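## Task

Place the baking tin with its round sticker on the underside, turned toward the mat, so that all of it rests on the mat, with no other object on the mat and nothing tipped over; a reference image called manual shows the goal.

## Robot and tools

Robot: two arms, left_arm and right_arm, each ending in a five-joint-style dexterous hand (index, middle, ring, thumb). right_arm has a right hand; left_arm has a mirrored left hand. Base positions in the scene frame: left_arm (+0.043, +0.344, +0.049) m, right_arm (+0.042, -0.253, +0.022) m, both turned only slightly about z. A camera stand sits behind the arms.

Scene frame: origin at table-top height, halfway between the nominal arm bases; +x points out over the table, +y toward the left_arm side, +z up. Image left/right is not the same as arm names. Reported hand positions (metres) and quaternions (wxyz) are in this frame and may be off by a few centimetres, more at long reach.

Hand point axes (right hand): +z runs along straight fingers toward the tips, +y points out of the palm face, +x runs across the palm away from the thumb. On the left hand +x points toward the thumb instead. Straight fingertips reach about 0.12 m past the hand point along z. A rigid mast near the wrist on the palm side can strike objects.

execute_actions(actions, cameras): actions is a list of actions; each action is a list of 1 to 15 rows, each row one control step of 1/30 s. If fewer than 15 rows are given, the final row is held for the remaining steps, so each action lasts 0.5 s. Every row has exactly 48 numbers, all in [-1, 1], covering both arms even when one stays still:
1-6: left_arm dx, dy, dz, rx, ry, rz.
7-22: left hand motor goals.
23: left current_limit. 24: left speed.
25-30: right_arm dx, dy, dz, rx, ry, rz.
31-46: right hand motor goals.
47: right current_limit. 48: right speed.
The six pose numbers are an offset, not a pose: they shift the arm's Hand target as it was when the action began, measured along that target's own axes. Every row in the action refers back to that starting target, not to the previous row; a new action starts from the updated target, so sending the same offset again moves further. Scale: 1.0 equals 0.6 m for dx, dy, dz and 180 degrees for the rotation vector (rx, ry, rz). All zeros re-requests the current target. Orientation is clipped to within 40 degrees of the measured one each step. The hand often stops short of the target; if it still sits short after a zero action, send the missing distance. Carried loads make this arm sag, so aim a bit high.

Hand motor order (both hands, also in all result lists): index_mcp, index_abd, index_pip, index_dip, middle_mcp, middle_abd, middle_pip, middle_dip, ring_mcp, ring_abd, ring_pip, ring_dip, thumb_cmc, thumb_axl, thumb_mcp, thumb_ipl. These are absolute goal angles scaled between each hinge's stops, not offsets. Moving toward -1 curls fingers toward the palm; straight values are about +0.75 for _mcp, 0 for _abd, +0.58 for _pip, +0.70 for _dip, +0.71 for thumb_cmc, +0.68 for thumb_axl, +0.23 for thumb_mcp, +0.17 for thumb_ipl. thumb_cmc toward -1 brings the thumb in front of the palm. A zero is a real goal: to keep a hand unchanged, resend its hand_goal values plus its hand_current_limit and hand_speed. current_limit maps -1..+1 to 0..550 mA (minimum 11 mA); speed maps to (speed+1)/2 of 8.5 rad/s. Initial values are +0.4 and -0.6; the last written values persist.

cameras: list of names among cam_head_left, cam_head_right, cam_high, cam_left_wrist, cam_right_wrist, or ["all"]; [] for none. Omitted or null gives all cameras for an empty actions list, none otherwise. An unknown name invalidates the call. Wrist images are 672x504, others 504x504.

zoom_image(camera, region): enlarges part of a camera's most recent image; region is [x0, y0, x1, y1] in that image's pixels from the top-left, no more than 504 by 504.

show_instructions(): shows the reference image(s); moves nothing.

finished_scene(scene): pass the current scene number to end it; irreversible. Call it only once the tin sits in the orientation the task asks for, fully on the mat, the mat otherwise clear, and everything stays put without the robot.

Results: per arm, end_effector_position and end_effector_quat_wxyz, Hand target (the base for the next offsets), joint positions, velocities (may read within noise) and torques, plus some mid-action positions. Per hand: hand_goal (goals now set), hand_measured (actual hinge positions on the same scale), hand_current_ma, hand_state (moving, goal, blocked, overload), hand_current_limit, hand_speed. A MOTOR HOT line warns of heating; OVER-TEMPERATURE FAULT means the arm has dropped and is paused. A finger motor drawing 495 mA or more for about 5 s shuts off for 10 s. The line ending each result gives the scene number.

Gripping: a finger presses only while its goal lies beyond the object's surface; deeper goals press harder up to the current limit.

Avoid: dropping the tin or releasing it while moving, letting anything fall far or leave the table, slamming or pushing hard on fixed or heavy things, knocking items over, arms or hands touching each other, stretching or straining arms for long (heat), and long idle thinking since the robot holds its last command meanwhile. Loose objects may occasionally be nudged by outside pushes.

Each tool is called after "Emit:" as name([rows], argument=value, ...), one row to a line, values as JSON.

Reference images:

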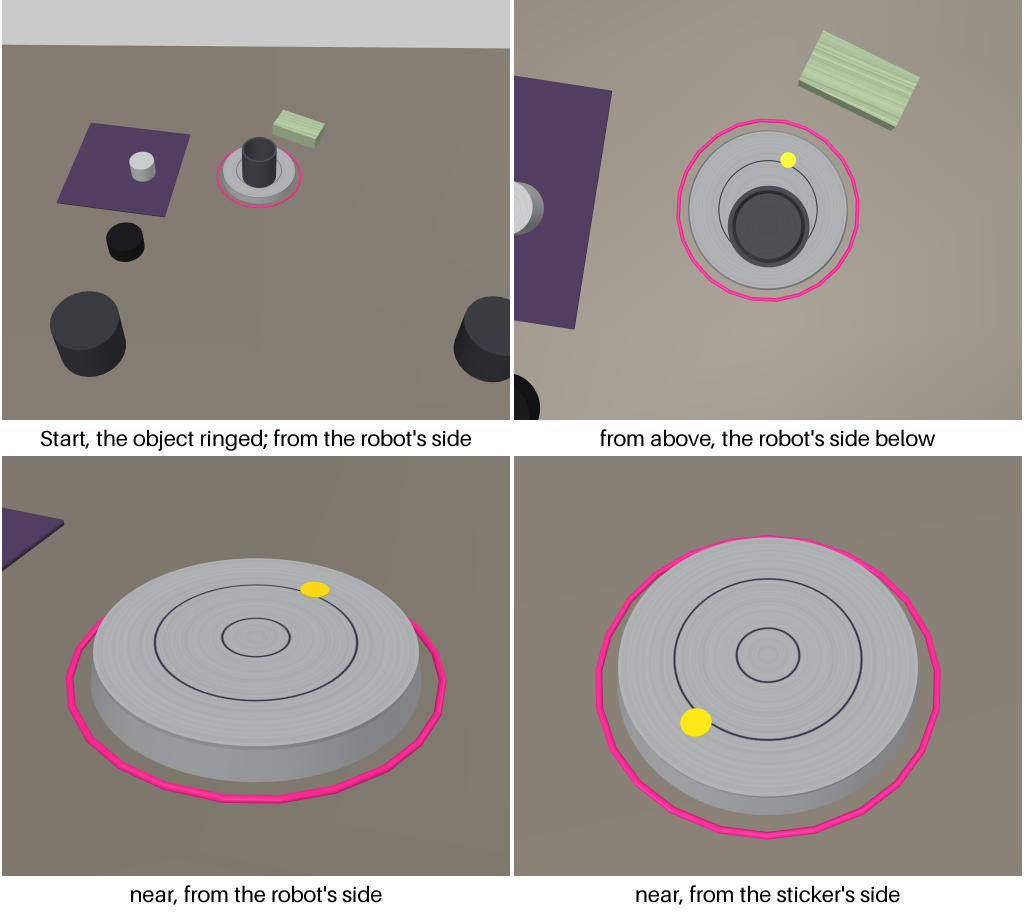

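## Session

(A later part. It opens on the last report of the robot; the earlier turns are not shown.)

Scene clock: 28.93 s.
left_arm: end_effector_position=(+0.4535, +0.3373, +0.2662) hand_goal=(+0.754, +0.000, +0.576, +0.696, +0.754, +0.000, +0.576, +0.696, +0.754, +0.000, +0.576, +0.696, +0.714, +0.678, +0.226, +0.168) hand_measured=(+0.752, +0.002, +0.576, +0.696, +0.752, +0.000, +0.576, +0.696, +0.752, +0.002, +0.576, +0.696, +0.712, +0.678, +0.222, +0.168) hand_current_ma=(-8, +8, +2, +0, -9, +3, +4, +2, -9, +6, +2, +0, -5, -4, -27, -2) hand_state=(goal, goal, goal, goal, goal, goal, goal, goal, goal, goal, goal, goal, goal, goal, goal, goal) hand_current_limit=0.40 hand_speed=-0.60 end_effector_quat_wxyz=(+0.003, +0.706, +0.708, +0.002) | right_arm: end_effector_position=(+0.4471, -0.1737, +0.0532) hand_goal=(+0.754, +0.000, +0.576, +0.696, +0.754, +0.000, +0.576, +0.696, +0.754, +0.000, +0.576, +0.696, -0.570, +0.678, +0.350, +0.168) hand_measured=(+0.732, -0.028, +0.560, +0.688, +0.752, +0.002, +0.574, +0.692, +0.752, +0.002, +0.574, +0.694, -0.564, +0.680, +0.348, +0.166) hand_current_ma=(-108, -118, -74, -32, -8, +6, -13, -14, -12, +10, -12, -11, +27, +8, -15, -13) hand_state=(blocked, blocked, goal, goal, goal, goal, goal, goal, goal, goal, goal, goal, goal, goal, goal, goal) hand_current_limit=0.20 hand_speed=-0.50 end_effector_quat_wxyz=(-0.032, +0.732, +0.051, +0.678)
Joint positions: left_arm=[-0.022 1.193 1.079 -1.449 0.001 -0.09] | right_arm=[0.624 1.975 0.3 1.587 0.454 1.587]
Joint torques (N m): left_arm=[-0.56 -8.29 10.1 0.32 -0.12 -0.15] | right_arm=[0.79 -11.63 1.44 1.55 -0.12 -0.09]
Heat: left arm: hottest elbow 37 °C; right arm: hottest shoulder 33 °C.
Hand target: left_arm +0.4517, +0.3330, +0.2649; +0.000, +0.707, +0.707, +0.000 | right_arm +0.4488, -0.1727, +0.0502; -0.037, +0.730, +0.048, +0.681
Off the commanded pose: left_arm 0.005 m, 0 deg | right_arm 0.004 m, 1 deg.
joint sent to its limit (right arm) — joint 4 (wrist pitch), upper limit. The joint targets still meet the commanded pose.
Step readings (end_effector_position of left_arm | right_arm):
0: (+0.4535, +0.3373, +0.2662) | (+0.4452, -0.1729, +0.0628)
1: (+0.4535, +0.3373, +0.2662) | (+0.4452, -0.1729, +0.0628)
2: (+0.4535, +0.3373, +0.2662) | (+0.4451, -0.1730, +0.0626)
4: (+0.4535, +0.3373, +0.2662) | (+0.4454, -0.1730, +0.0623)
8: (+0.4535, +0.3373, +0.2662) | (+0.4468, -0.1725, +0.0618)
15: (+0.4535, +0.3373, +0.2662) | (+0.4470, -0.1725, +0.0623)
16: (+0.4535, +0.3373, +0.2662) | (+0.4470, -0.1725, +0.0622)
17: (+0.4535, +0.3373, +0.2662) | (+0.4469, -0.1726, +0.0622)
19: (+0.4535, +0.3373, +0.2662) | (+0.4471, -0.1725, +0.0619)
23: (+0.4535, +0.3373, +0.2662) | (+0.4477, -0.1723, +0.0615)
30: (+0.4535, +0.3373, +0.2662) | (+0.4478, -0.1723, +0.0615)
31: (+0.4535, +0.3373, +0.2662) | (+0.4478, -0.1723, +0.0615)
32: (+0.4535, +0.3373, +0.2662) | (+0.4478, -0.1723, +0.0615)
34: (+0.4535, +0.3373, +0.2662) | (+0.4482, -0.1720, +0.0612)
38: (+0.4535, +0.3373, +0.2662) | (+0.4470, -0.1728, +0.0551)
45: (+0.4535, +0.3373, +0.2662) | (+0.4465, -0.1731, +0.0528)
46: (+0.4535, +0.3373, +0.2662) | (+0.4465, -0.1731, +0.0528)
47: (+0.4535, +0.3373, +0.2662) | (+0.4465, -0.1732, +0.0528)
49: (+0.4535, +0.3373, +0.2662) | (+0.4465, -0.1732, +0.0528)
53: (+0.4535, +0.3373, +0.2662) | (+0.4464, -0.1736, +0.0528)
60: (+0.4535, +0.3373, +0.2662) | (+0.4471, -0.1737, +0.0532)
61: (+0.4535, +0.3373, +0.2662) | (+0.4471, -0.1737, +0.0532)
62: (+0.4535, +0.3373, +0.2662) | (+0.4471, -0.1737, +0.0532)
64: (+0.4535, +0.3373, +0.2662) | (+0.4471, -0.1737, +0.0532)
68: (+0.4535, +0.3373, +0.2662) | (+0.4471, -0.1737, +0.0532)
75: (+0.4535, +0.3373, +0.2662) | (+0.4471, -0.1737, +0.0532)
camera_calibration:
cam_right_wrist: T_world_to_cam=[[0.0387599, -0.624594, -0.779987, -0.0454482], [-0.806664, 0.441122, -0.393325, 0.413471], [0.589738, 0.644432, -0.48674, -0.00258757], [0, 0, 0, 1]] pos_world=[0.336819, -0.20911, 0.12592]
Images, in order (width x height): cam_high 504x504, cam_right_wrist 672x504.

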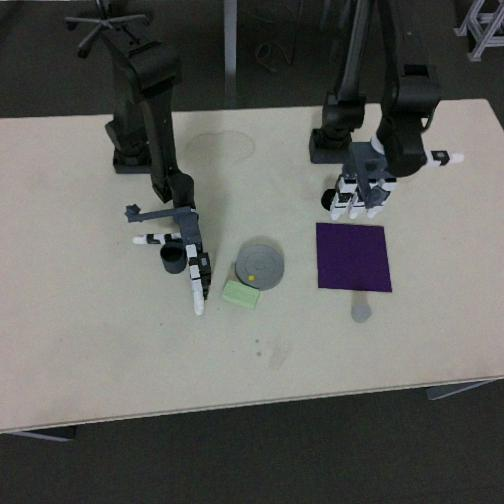

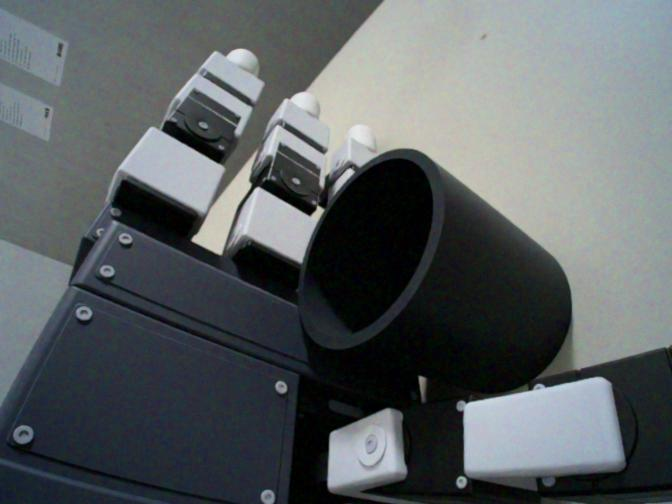

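Emit:
execute_actions([
  [[0,0,0,0,0,0,0.754,0,0.576,0.696,0.754,0,0.576,0.696,0.754,0,0.576,0.696,0.714,0.678,0.226,0.168,0.4,-0.6,0.01,-0.042,0,0,0,0,0.8,0,0.576,0.696,0.754,0,0.576,0.696,0.754,0,0.576,0.696,-0.571,0.678,0.35,0.168,0.2,-0.5]],
  [[0,0,0,0,0,0,0.754,0,0.576,0.696,0.754,0,0.576,0.696,0.754,0,0.576,0.696,0.714,0.678,0.226,0.168,0.4,-0.6,0,0,-0.14,0,0,0,0.8,0,0.576,0.696,0.754,0,0.576,0.696,0.754,0,0.576,0.696,-0.571,0.678,0.35,0.168,0.2,-0.5]],
  [[0,0,0,0,0,0,0.754,0,0.576,0.696,0.754,0,0.576,0.696,0.754,0,0.576,0.696,0.714,0.678,0.226,0.168,0.4,-0.6,0.05,0,-0.13,0,0,0,0.8,0,0.576,0.696,0.754,0,0.576,0.696,0.754,0,0.576,0.696,-0.571,0.678,0.35,0.168,0.2,-0.5]],
  [[0,0,0,0,0,0,0.754,0,0.576,0.696,0.754,0,0.576,0.696,0.754,0,0.576,0.696,0.714,0.678,0.226,0.168,0.4,-0.6,0.3,0,0,0,0,0,0.754,0,0.576,0.696,0.754,0,0.576,0.696,0.754,0,0.576,0.696,-0.571,0.678,0.35,0.168,0.2,-0.5]],
], cameras=["cam_high","cam_head_left"])

Emit:
zoom_image(camera="cam_high", region=[140, 180, 400, 320])

Emit:
zoom_image(camera="cam_head_left", region=[180, 200, 380, 360])

Scene clock: 33.50 s.
left_arm: end_effector_position=(+0.4535, +0.3373, +0.2662) hand_goal=(+0.754, +0.000, +0.576, +0.696, +0.754, +0.000, +0.576, +0.696, +0.754, +0.000, +0.576, +0.696, +0.714, +0.678, +0.226, +0.168) hand_measured=(+0.752, +0.002, +0.576, +0.696, +0.752, +0.000, +0.576, +0.696, +0.752, +0.002, +0.576, +0.696, +0.712, +0.678, +0.222, +0.168) hand_current_ma=(-8, +8, +2, +0, -9, +3, +4, +2, -9, +6, +2, +0, -5, -4, -27, -2) hand_state=(goal, goal, goal, goal, goal, goal, goal, goal, goal, goal, goal, goal, goal, goal, goal, goal) hand_current_limit=0.40 hand_speed=-0.60 end_effector_quat_wxyz=(+0.003, +0.706, +0.708, +0.002) | right_arm: end_effector_position=(+0.3750, -0.1604, +0.2132) hand_goal=(+0.754, +0.000, +0.576, +0.696, +0.754, +0.000, +0.576, +0.696, +0.754, +0.000, +0.576, +0.696, -0.570, +0.678, +0.350, +0.168) hand_measured=(+0.756, +0.002, +0.576, +0.694, +0.754, +0.002, +0.574, +0.694, +0.754, +0.002, +0.574, +0.694, -0.564, +0.680, +0.348, +0.166) hand_current_ma=(+13, +8, -4, -9, -1, +9, -10, -13, -2, +10, -10, -10, +30, +8, -10, -12) hand_state=(goal, goal, goal, goal, goal, goal, goal, goal, goal, goal, goal, goal, goal, goal, goal, goal) hand_current_limit=0.20 hand_speed=-0.50 end_effector_quat_wxyz=(+0.001, +0.753, +0.076, +0.654)
Joint positions: left_arm=[-0.022 1.193 1.079 -1.449 0.001 -0.09] | right_arm=[0.86 0.919 0.278 0.45 0.7 1.593]
Joint torques (N m): left_arm=[0.09 -8.88 10.13 0.42 -0.14 -0.11] | right_arm=[-0.21 -5.42 13.44 1.21 0.02 -0.05]
Heat: left arm: hottest elbow 37 °C; right arm: hottest shoulder 33 °C.
Hand target: left_arm +0.4517, +0.3330, +0.2649; +0.000, +0.707, +0.707, +0.000 | right_arm +0.3881, -0.1527, +0.2370; -0.020, +0.748, +0.052, +0.661
Off the commanded pose: left_arm 0.005 m, 0 deg | right_arm 0.028 m, 4 deg.
led back after a hold (right arm): the arm was led back toward your command in small steps, so it may still be short of it.
Step readings (end_effector_position of left_arm | right_arm):
0: (+0.4535, +0.3373, +0.2662) | (+0.4471, -0.1737, +0.0532)
1: (+0.4535, +0.3373, +0.2662) | (+0.4471, -0.1739, +0.0533)
2: (+0.4535, +0.3373, +0.2662) | (+0.4467, -0.1752, +0.0535)
4: (+0.4535, +0.3373, +0.2662) | (+0.4451, -0.1746, +0.0537)
8: (+0.4535, +0.3373, +0.2662) | (+0.4442, -0.1608, +0.0535)
15: (+0.4535, +0.3373, +0.2662) | (+0.4443, -0.1538, +0.0537)
16: (+0.4535, +0.3373, +0.2662) | (+0.4438, -0.1545, +0.0537)
17: (+0.4535, +0.3373, +0.2662) | (+0.4389, -0.1572, +0.0529)
19: (+0.4535, +0.3373, +0.2662) | (+0.4238, -0.1621, +0.0536)
23: (+0.4535, +0.3373, +0.2662) | (+0.3852, -0.1669, +0.0578)
30: (+0.4535, +0.3373, +0.2662) | (+0.3666, -0.1619, +0.0586)
31: (+0.4535, +0.3373, +0.2662) | (+0.3662, -0.1614, +0.0585) HELD (not all sent) right_arm
32: (+0.4535, +0.3373, +0.2662) | (+0.3661, -0.1612, +0.0585) HELD (not all sent) right_arm
34: (+0.4535, +0.3373, +0.2662) | (+0.3661, -0.1612, +0.0585) HELD (not all sent) right_arm
38: (+0.4535, +0.3373, +0.2662) | (+0.3661, -0.1612, +0.0585) HELD (not all sent) right_arm
45: (+0.4535, +0.3373, +0.2662) | (+0.3661, -0.1612, +0.0585) HELD (not all sent) right_arm
46: (+0.4535, +0.3373, +0.2662) | (+0.3661, -0.1612, +0.0585)
47: (+0.4535, +0.3373, +0.2662) | (+0.3662, -0.1610, +0.0585)
49: (+0.4535, +0.3373, +0.2662) | (+0.3665, -0.1606, +0.0595)
53: (+0.4535, +0.3373, +0.2662) | (+0.3697, -0.1576, +0.0742)
60: (+0.4535, +0.3373, +0.2662) | (+0.3778, -0.1551, +0.1318)
HELD (not all sent) right_arm: steps 31 to 45.
pose unreachable (right arm): on one or more control steps of this call, first in action 2 (counted from 0), this arm could not follow its commanded pose, so it was not sent that pose on those steps. It may still have moved: this result reports where it is.
cause: moving toward the commanded pose would bring two parts of the arm too close to each other (joints 2 (shoulder) and 3 (elbow) lie between them).
Images, in order (width x height): cam_head_left 504x504, cam_high 504x504.

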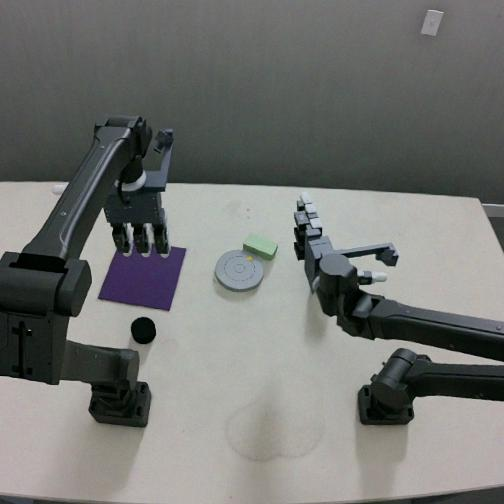

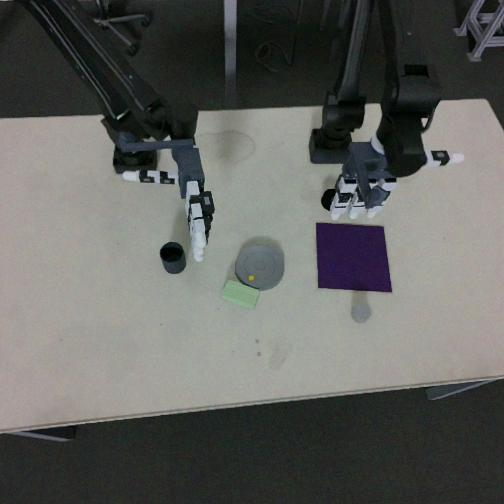

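Scaled by 1.938 from the camera's 504x504 image, which has a finer 720x720 frame.

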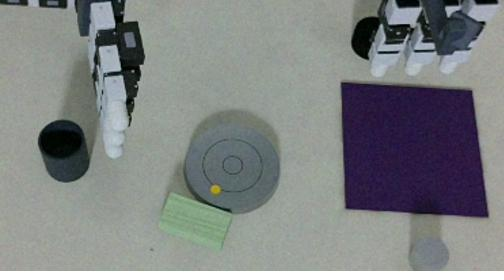

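Scaled by 2.520 from the camera's 504x504 image, which has a finer 720x720 frame.

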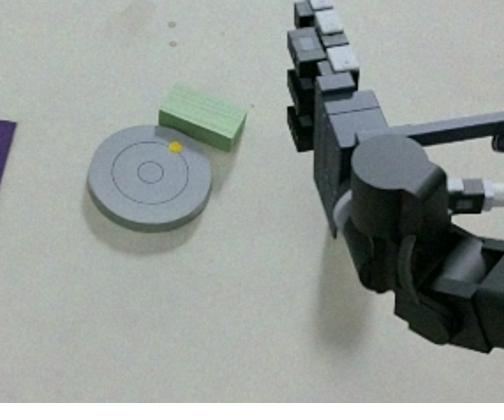

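Emit:
execute_actions([
  [[0,0,0,0,0,-0.1667,0.754,0,0.576,0.696,0.754,0,0.576,0.696,0.754,0,0.576,0.696,0.714,0.678,0.226,0.168,0.4,-0.6,0,0.3,0,0,0,0,0.754,0,0.576,0.696,0.754,0,0.576,0.696,0.754,0,0.576,0.696,-0.571,0.678,0.35,0.168,0.2,-0.5]],
  [[-0.24,-0.14,0,0,0,-0.1667,0.754,0,0.576,0.696,0.754,0,0.576,0.696,0.754,0,0.576,0.696,0.714,0.678,0.226,0.168,0.4,-0.6,0,0,0,0,0,0,0.754,0,0.576,0.696,0.754,0,0.576,0.696,0.754,0,0.576,0.696,-0.571,0.678,0.35,0.168,0.2,-0.5]],
  [[0.01,-0.22,0,0,0,-0.1667,0.754,0,0.576,0.696,0.754,0,0.576,0.696,0.754,0,0.576,0.696,0.714,0.678,0.226,0.168,0.4,-0.6,0,0,0,0,0,0,0.754,0,0.576,0.696,0.754,0,0.576,0.696,0.754,0,0.576,0.696,-0.571,0.678,0.35,0.168,0.2,-0.5]],
  [[0,0,0,0,0,0,0.754,0,0.576,0.696,0.754,0,0.576,0.696,0.754,0,0.576,0.696,0.714,0.678,0.226,0.168,0.4,-0.6,0,0,0,0,0,0,0.754,0,0.576,0.696,0.754,0,0.576,0.696,0.754,0,0.576,0.696,-0.571,0.678,0.35,0.168,0.2,-0.5]],
], cameras=["cam_high","cam_head_left"])

Scene clock: 38.00 s.
left_arm: end_effector_position=(+0.3694, +0.0615, +0.2578) hand_goal=(+0.754, +0.000, +0.576, +0.696, +0.754, +0.000, +0.576, +0.696, +0.754, +0.000, +0.576, +0.696, +0.714, +0.678, +0.226, +0.168) hand_measured=(+0.752, +0.002, +0.576, +0.696, +0.752, +0.002, +0.576, +0.696, +0.752, +0.002, +0.576, +0.696, +0.712, +0.678, +0.222, +0.168) hand_current_ma=(-9, +8, +2, +0, -9, +5, +4, +2, -9, +6, +2, +0, -6, -4, -27, -2) hand_state=(goal, goal, goal, goal, goal, goal, goal, goal, goal, goal, goal, goal, goal, goal, goal, goal) hand_current_limit=0.40 hand_speed=-0.60 end_effector_quat_wxyz=(-0.044, +0.143, +0.988, -0.036) | right_arm: end_effector_position=(+0.3918, -0.3264, +0.2104) hand_goal=(+0.754, +0.000, +0.576, +0.696, +0.754, +0.000, +0.576, +0.696, +0.754, +0.000, +0.576, +0.696, -0.570, +0.678, +0.350, +0.168) hand_measured=(+0.752, +0.002, +0.576, +0.694, +0.752, +0.002, +0.576, +0.694, +0.752, +0.002, +0.576, +0.694, -0.564, +0.680, +0.348, +0.166) hand_current_ma=(-5, +9, +0, -9, -6, +9, -1, -11, -8, +10, -1, -9, +30, +8, -7, -11) hand_state=(goal, goal, goal, goal, goal, goal, goal, goal, goal, goal, goal, goal, goal, goal, goal, goal) hand_current_limit=0.20 hand_speed=-0.50 end_effector_quat_wxyz=(-0.030, +0.764, +0.049, +0.643)
Joint positions: left_arm=[-0.746 1.646 1.534 -1.484 0.11 -2.094] | right_arm=[0.016 0.612 0.204 0.234 -0.144 1.528]
Joint torques (N m): left_arm=[1.9 -13.04 14.24 -0.17 0.16 -0.15] | right_arm=[-0.15 -0.91 15.45 1.62 -0.16 -0.4]
Heat: left arm: hottest elbow 38 °C; right arm: hottest elbow 34 °C.
Hand target: left_arm +0.3801, +0.0549, +0.2651; +0.000, -0.001, +1.000, +0.000 | right_arm +0.4070, -0.3315, +0.2439; -0.021, +0.748, +0.052, +0.661
Off the commanded pose: left_arm 0.014 m, 18 deg | right_arm 0.037 m, 3 deg.
joint sent to its limit (left arm) — joint 6 (wrist roll), lower limit. The joint targets are off in orientation, not in position.
Step readings (end_effector_position of left_arm | right_arm):
0: (+0.4535, +0.3373, +0.2662) | (+0.3750, -0.1604, +0.2131)
1: (+0.4533, +0.3375, +0.2662) | (+0.3755, -0.1600, +0.2131)
2: (+0.4525, +0.3380, +0.2660) | (+0.3789, -0.1606, +0.2132)
4: (+0.4492, +0.3359, +0.2647) | (+0.3860, -0.1857, +0.2173)
8: (+0.4420, +0.3280, +0.2583) | (+0.3805, -0.2735, +0.2335)
15: (+0.4358, +0.3346, +0.2459) | (+0.3868, -0.3189, +0.2264)
16: (+0.4352, +0.3340, +0.2452) | (+0.3877, -0.3206, +0.2225)
17: (+0.4340, +0.3281, +0.2448) | (+0.3884, -0.3221, +0.2189)
19: (+0.4328, +0.2934, +0.2446) | (+0.3891, -0.3248, +0.2123)
23: (+0.4324, +0.1941, +0.2516) | (+0.3894, -0.3266, +0.2074)
30: (+0.4443, +0.1586, +0.2541) | (+0.3912, -0.3263, +0.2104)
31: (+0.4444, +0.1597, +0.2529) | (+0.3914, -0.3264, +0.2109)
32: (+0.4413, +0.1581, +0.2513) | (+0.3915, -0.3263, +0.2112)
34: (+0.4305, +0.1443, +0.2486) | (+0.3916, -0.3264, +0.2111)
38: (+0.3984, +0.0892, +0.2498) | (+0.3917, -0.3265, +0.2106)
45: (+0.3708, +0.0573, +0.2580) | (+0.3918, -0.3264, +0.2104)
46: (+0.3710, +0.0583, +0.2583) | (+0.3918, -0.3264, +0.2104)
47: (+0.3712, +0.0592, +0.2584) | (+0.3918, -0.3264, +0.2104)
49: (+0.3709, +0.0603, +0.2580) | (+0.3918, -0.3264, +0.2104)
53: (+0.3704, +0.0620, +0.2564) | (+0.3918, -0.3264, +0.2104)
60: (+0.3693, +0.0620, +0.2569) | (+0.3918, -0.3264, +0.2104)
Images, in order (width x height): cam_head_left 504x504, cam_high 504x504.

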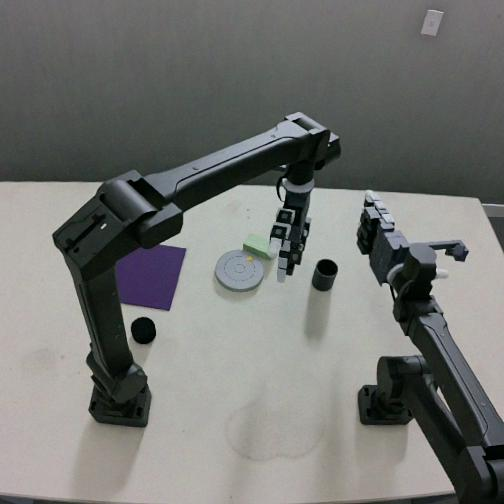

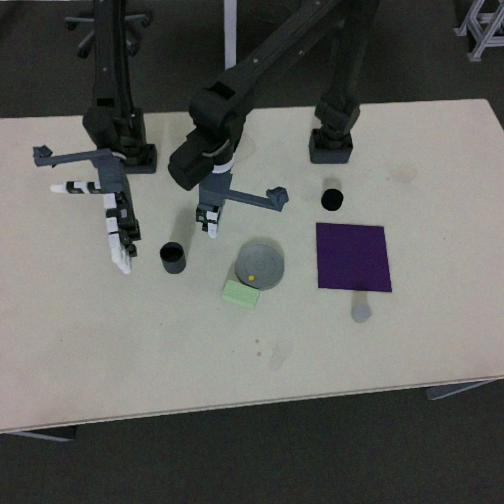

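Emit:
execute_actions([
  [[-0.053,-0.025,0,0,0,0,0.754,0,0.576,0.696,0.754,0,0.576,0.696,0.754,0,0.576,0.696,0.714,0.678,0.226,0.168,0.4,-0.6,0,0,0,0,0,0,0.754,0,0.576,0.696,0.754,0,0.576,0.696,0.754,0,0.576,0.696,-0.571,0.678,0.35,0.168,0.2,-0.5]],
  [[0,0,0.183,0,0,0,0.754,0,0.576,0.696,0.754,0,0.576,0.696,0.754,0,0.576,0.696,0.714,0.678,0.226,0.168,0.4,-0.6,0,0,0,0,0,0,0.754,0,0.576,0.696,0.754,0,0.576,0.696,0.754,0,0.576,0.696,-0.571,0.678,0.35,0.168,0.2,-0.5]],
  [[0,0,0,0,0,0,0.754,0,0.576,0.696,0.754,0,0.576,0.696,0.754,0,0.576,0.696,0.714,0.678,0.226,0.168,0.4,-0.6,0,0,0,0,0,0,0.754,0,0.576,0.696,0.754,0,0.576,0.696,0.754,0,0.576,0.696,-0.571,0.678,0.35,0.168,0.2,-0.5]],
], cameras=["cam_high","cam_head_left"])

Emit:
zoom_image(camera="cam_high", region=[160, 180, 320, 320])

Scene clock: 40.47 s.
left_arm: end_effector_position=(+0.4056, +0.0409, +0.1509) hand_goal=(+0.754, +0.000, +0.576, +0.696, +0.754, +0.000, +0.576, +0.696, +0.754, +0.000, +0.576, +0.696, +0.714, +0.678, +0.226, +0.168) hand_measured=(+0.752, +0.002, +0.576, +0.696, +0.752, +0.002, +0.576, +0.696, +0.752, +0.002, +0.576, +0.696, +0.712, +0.678, +0.222, +0.168) hand_current_ma=(-9, +7, +2, +0, -9, +5, +4, +2, -8, +6, +2, +0, -6, -4, -27, -2) hand_state=(goal, goal, goal, goal, goal, goal, goal, goal, goal, goal, goal, goal, goal, goal, goal, goal) hand_current_limit=0.40 hand_speed=-0.60 end_effector_quat_wxyz=(-0.044, +0.132, +0.990, -0.028) | right_arm: end_effector_position=(+0.3918, -0.3264, +0.2104) hand_goal=(+0.754, +0.000, +0.576, +0.696, +0.754, +0.000, +0.576, +0.696, +0.754, +0.000, +0.576, +0.696, -0.570, +0.678, +0.350, +0.168) hand_measured=(+0.752, +0.002, +0.576, +0.694, +0.752, +0.002, +0.576, +0.694, +0.752, +0.002, +0.576, +0.694, -0.564, +0.680, +0.348, +0.166) hand_current_ma=(-5, +9, +0, -9, -6, +9, -1, -11, -8, +10, -1, -9, +30, +8, -7, -11) hand_state=(goal, goal, goal, goal, goal, goal, goal, goal, goal, goal, goal, goal, goal, goal, goal, goal) hand_current_limit=0.20 hand_speed=-0.50 end_effector_quat_wxyz=(-0.030, +0.764, +0.049, +0.643)
Joint positions: left_arm=[-0.724 1.821 1.478 -1.264 0.099 -2.095] | right_arm=[0.016 0.612 0.204 0.234 -0.144 1.528]
Joint torques (N m): left_arm=[1.67 -17.79 10.24 0.68 0.01 -0.14] | right_arm=[-0.03 -0.91 15.49 1.65 -0.16 -0.38]
Heat: left arm: hottest elbow 38 °C; right arm: hottest elbow 35 °C.
Hand target: left_arm +0.4120, +0.0399, +0.1552; +0.000, -0.001, +1.000, +0.000 | right_arm +0.4070, -0.3315, +0.2439; -0.021, +0.748, +0.052, +0.661
Off the commanded pose: left_arm 0.008 m, 16 deg | right_arm 0.037 m, 3 deg.
joint sent to its limit (left arm) — joint 6 (wrist roll), lower limit. The joint targets are off in orientation, not in position.
Step readings (end_effector_position of left_arm | right_arm):
0: (+0.3693, +0.0616, +0.2578) | (+0.3918, -0.3264, +0.2104)
1: (+0.3694, +0.0615, +0.2579) | (+0.3918, -0.3264, +0.2104)
2: (+0.3706, +0.0610, +0.2584) | (+0.3918, -0.3264, +0.2104)
4: (+0.3779, +0.0571, +0.2601) | (+0.3918, -0.3264, +0.2104)
8: (+0.3950, +0.0461, +0.2607) | (+0.3918, -0.3264, +0.2104)
15: (+0.4003, +0.0464, +0.2553) | (+0.3918, -0.3264, +0.2104)
16: (+0.4004, +0.0465, +0.2548) | (+0.3918, -0.3264, +0.2104)
17: (+0.4014, +0.0455, +0.2522) | (+0.3918, -0.3264, +0.2104)
19: (+0.4061, +0.0404, +0.2385) | (+0.3918, -0.3264, +0.2104)
23: (+0.4054, +0.0410, +0.1962) | (+0.3918, -0.3264, +0.2104)
30: (+0.4033, +0.0433, +0.1505) | (+0.3918, -0.3264, +0.2104)
31: (+0.4038, +0.0428, +0.1502) | (+0.3918, -0.3264, +0.2104)
32: (+0.4043, +0.0423, +0.1500) | (+0.3918, -0.3264, +0.2104)
34: (+0.4052, +0.0414, +0.1511) | (+0.3918, -0.3264, +0.2104)
38: (+0.4056, +0.0409, +0.1509) | (+0.3918, -0.3264, +0.2104)
45: (+0.4056, +0.0409, +0.1509) | (+0.3918, -0.3264, +0.2104)
Images, in order (width x height): cam_head_left 504x504, cam_high 504x504.

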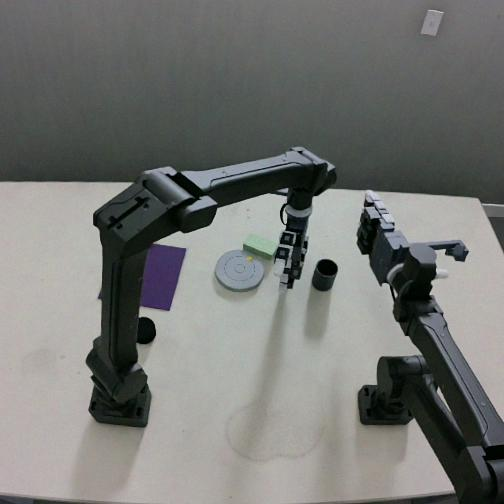

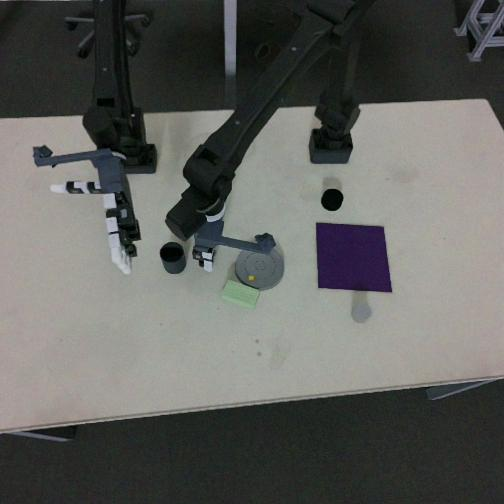

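Scaled by 3.150 from the camera's 504x504 image, which has a finer 720x720 frame.

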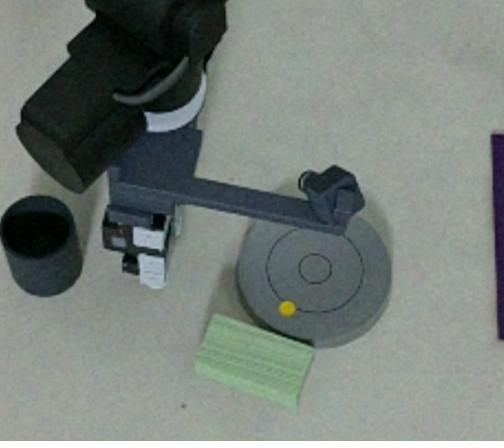

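Emit:
execute_actions([
  [[0,0.11,0,0,0,0,0.754,0,0.576,0.696,0.754,0,0.576,0.696,0.754,0,0.576,0.696,0.714,0.678,0.226,0.168,0.4,-0.6,0,0,0,0,0,0,0.754,0,0.576,0.696,0.754,0,0.576,0.696,0.754,0,0.576,0.696,-0.571,0.678,0.35,0.168,0.2,-0.5]],
  [[0.01,0.08,0,0,0,0,0.754,0,0.576,0.696,0.754,0,0.576,0.696,0.754,0,0.576,0.696,0.714,0.678,0.226,0.168,0.4,-0.6,0,0,0,0,0,0,0.754,0,0.576,0.696,0.754,0,0.576,0.696,0.754,0,0.576,0.696,-0.571,0.678,0.35,0.168,0.2,-0.5]],
  [[0.01,0.08,0,0,0,0,0.754,0,0.576,0.696,0.754,0,0.576,0.696,0.754,0,0.576,0.696,0.714,0.678,0.226,0.168,0.4,-0.6,0,0,0,0,0,0,0.754,0,0.576,0.696,0.754,0,0.576,0.696,0.754,0,0.576,0.696,-0.571,0.678,0.35,0.168,0.2,-0.5]],
  [[0.01,0.08,0,0,0,0,0.754,0,0.576,0.696,0.754,0,0.576,0.696,0.754,0,0.576,0.696,0.714,0.678,0.226,0.168,0.4,-0.6,0,0,0,0,0,0,0.754,0,0.576,0.696,0.754,0,0.576,0.696,0.754,0,0.576,0.696,-0.571,0.678,0.35,0.168,0.2,-0.5]],
], cameras=["cam_high","cam_head_left"])

Emit:
zoom_image(camera="cam_high", region=[210, 180, 410, 330])

Scene clock: 43.67 s.
left_arm: end_effector_position=(+0.3905, +0.2491, +0.1535) hand_goal=(+0.754, +0.000, +0.576, +0.696, +0.754, +0.000, +0.576, +0.696, +0.754, +0.000, +0.576, +0.696, +0.714, +0.678, +0.226, +0.168) hand_measured=(+0.754, +0.002, +0.576, +0.696, +0.754, +0.000, +0.576, +0.696, +0.754, +0.000, +0.576, +0.696, +0.714, +0.678, +0.222, +0.168) hand_current_ma=(-4, +5, +2, +0, -5, +4, +4, +2, -4, +4, +2, +0, -2, -4, -27, -2) hand_state=(goal, goal, goal, goal, goal, goal, goal, goal, goal, goal, goal, goal, goal, goal, goal, goal) hand_current_limit=0.40 hand_speed=-0.60 end_effector_quat_wxyz=(-0.005, -0.004, +1.000, +0.004) | right_arm: end_effector_position=(+0.3918, -0.3264, +0.2104) hand_goal=(+0.754, +0.000, +0.576, +0.696, +0.754, +0.000, +0.576, +0.696, +0.754, +0.000, +0.576, +0.696, -0.570, +0.678, +0.350, +0.168) hand_measured=(+0.752, +0.002, +0.576, +0.694, +0.752, +0.002, +0.576, +0.694, +0.752, +0.002, +0.576, +0.694, -0.564, +0.680, +0.348, +0.166) hand_current_ma=(-5, +9, +0, -9, -6, +9, -1, -11, -8, +10, -1, -9, +30, +8, -7, -11) hand_state=(goal, goal, goal, goal, goal, goal, goal, goal, goal, goal, goal, goal, goal, goal, goal, goal) hand_current_limit=0.20 hand_speed=-0.50 end_effector_quat_wxyz=(-0.030, +0.764, +0.049, +0.643)
Joint positions: left_arm=[-0.385 1.516 1.079 -1.148 -0.002 -2.03] | right_arm=[0.016 0.612 0.204 0.234 -0.144 1.528]
Joint torques (N m): left_arm=[0.97 -12.63 8.94 0.55 0.02 0.1] | right_arm=[0.09 -0.97 15.49 1.62 -0.16 -0.39]
Heat: left arm: hottest elbow 38 °C; right arm: hottest elbow 35 °C.
Hand target: left_arm +0.3937, +0.2498, +0.1551; +0.000, -0.001, +1.000, +0.000 | right_arm +0.4070, -0.3315, +0.2439; -0.021, +0.748, +0.052, +0.661
Off the commanded pose: left_arm 0.004 m, 1 deg | right_arm 0.037 m, 3 deg.
Step readings (end_effector_position of left_arm | right_arm):
0: (+0.4056, +0.0409, +0.1509) | (+0.3918, -0.3264, +0.2104)
1: (+0.4057, +0.0413, +0.1508) | (+0.3918, -0.3264, +0.2104)
2: (+0.4070, +0.0450, +0.1502) | (+0.3918, -0.3264, +0.2104)
4: (+0.4051, +0.0555, +0.1481) | (+0.3918, -0.3264, +0.2104)
8: (+0.4017, +0.0910, +0.1487) | (+0.3918, -0.3264, +0.2104)
15: (+0.4128, +0.1085, +0.1537) | (+0.3918, -0.3264, +0.2104)
16: (+0.4127, +0.1086, +0.1536) | (+0.3918, -0.3264, +0.2104)
17: (+0.4124, +0.1102, +0.1531) | (+0.3918, -0.3264, +0.2104)
19: (+0.4081, +0.1176, +0.1513) | (+0.3918, -0.3264, +0.2104)
23: (+0.3990, +0.1418, +0.1503) | (+0.3918, -0.3264, +0.2104)
30: (+0.4046, +0.1541, +0.1527) | (+0.3918, -0.3264, +0.2104)
31: (+0.4047, +0.1545, +0.1528) | (+0.3918, -0.3264, +0.2104)
32: (+0.4044, +0.1568, +0.1522) | (+0.3918, -0.3264, +0.2104)
34: (+0.4015, +0.1646, +0.1508) | (+0.3918, -0.3264, +0.2104)
38: (+0.3944, +0.1899, +0.1508) | (+0.3918, -0.3264, +0.2104)
45: (+0.3981, +0.2021, +0.1531) | (+0.3918, -0.3264, +0.2104)
46: (+0.3979, +0.2024, +0.1528) | (+0.3918, -0.3264, +0.2104)
47: (+0.3973, +0.2044, +0.1523) | (+0.3918, -0.3264, +0.2104)
49: (+0.3937, +0.2114, +0.1505) | (+0.3918, -0.3264, +0.2104)
53: (+0.3862, +0.2365, +0.1508) | (+0.3918, -0.3264, +0.2104)
60: (+0.3898, +0.2490, +0.1536) | (+0.3918, -0.3264, +0.2104)
Images, in order (width x height): cam_head_left 504x504, cam_high 504x504.

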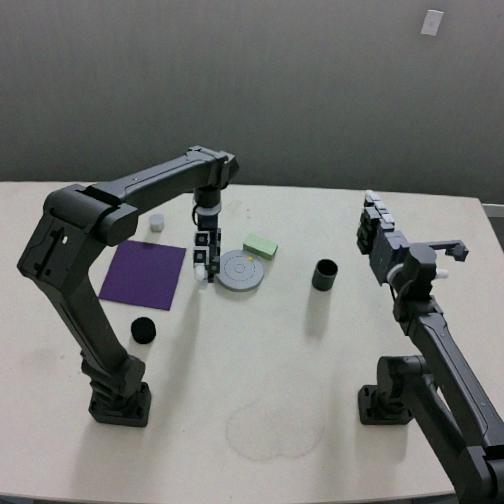

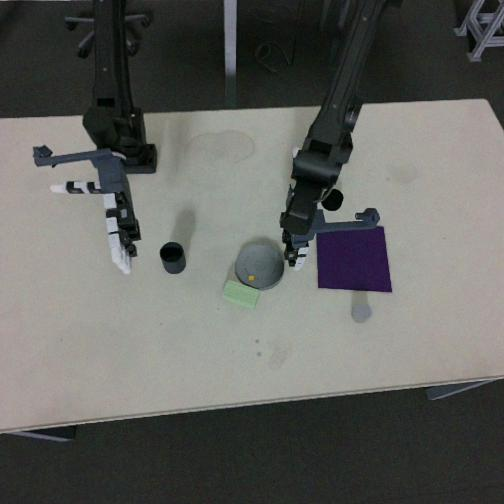

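Scaled by 2.520 from the camera's 504x504 image, which has a finer 720x720 frame.

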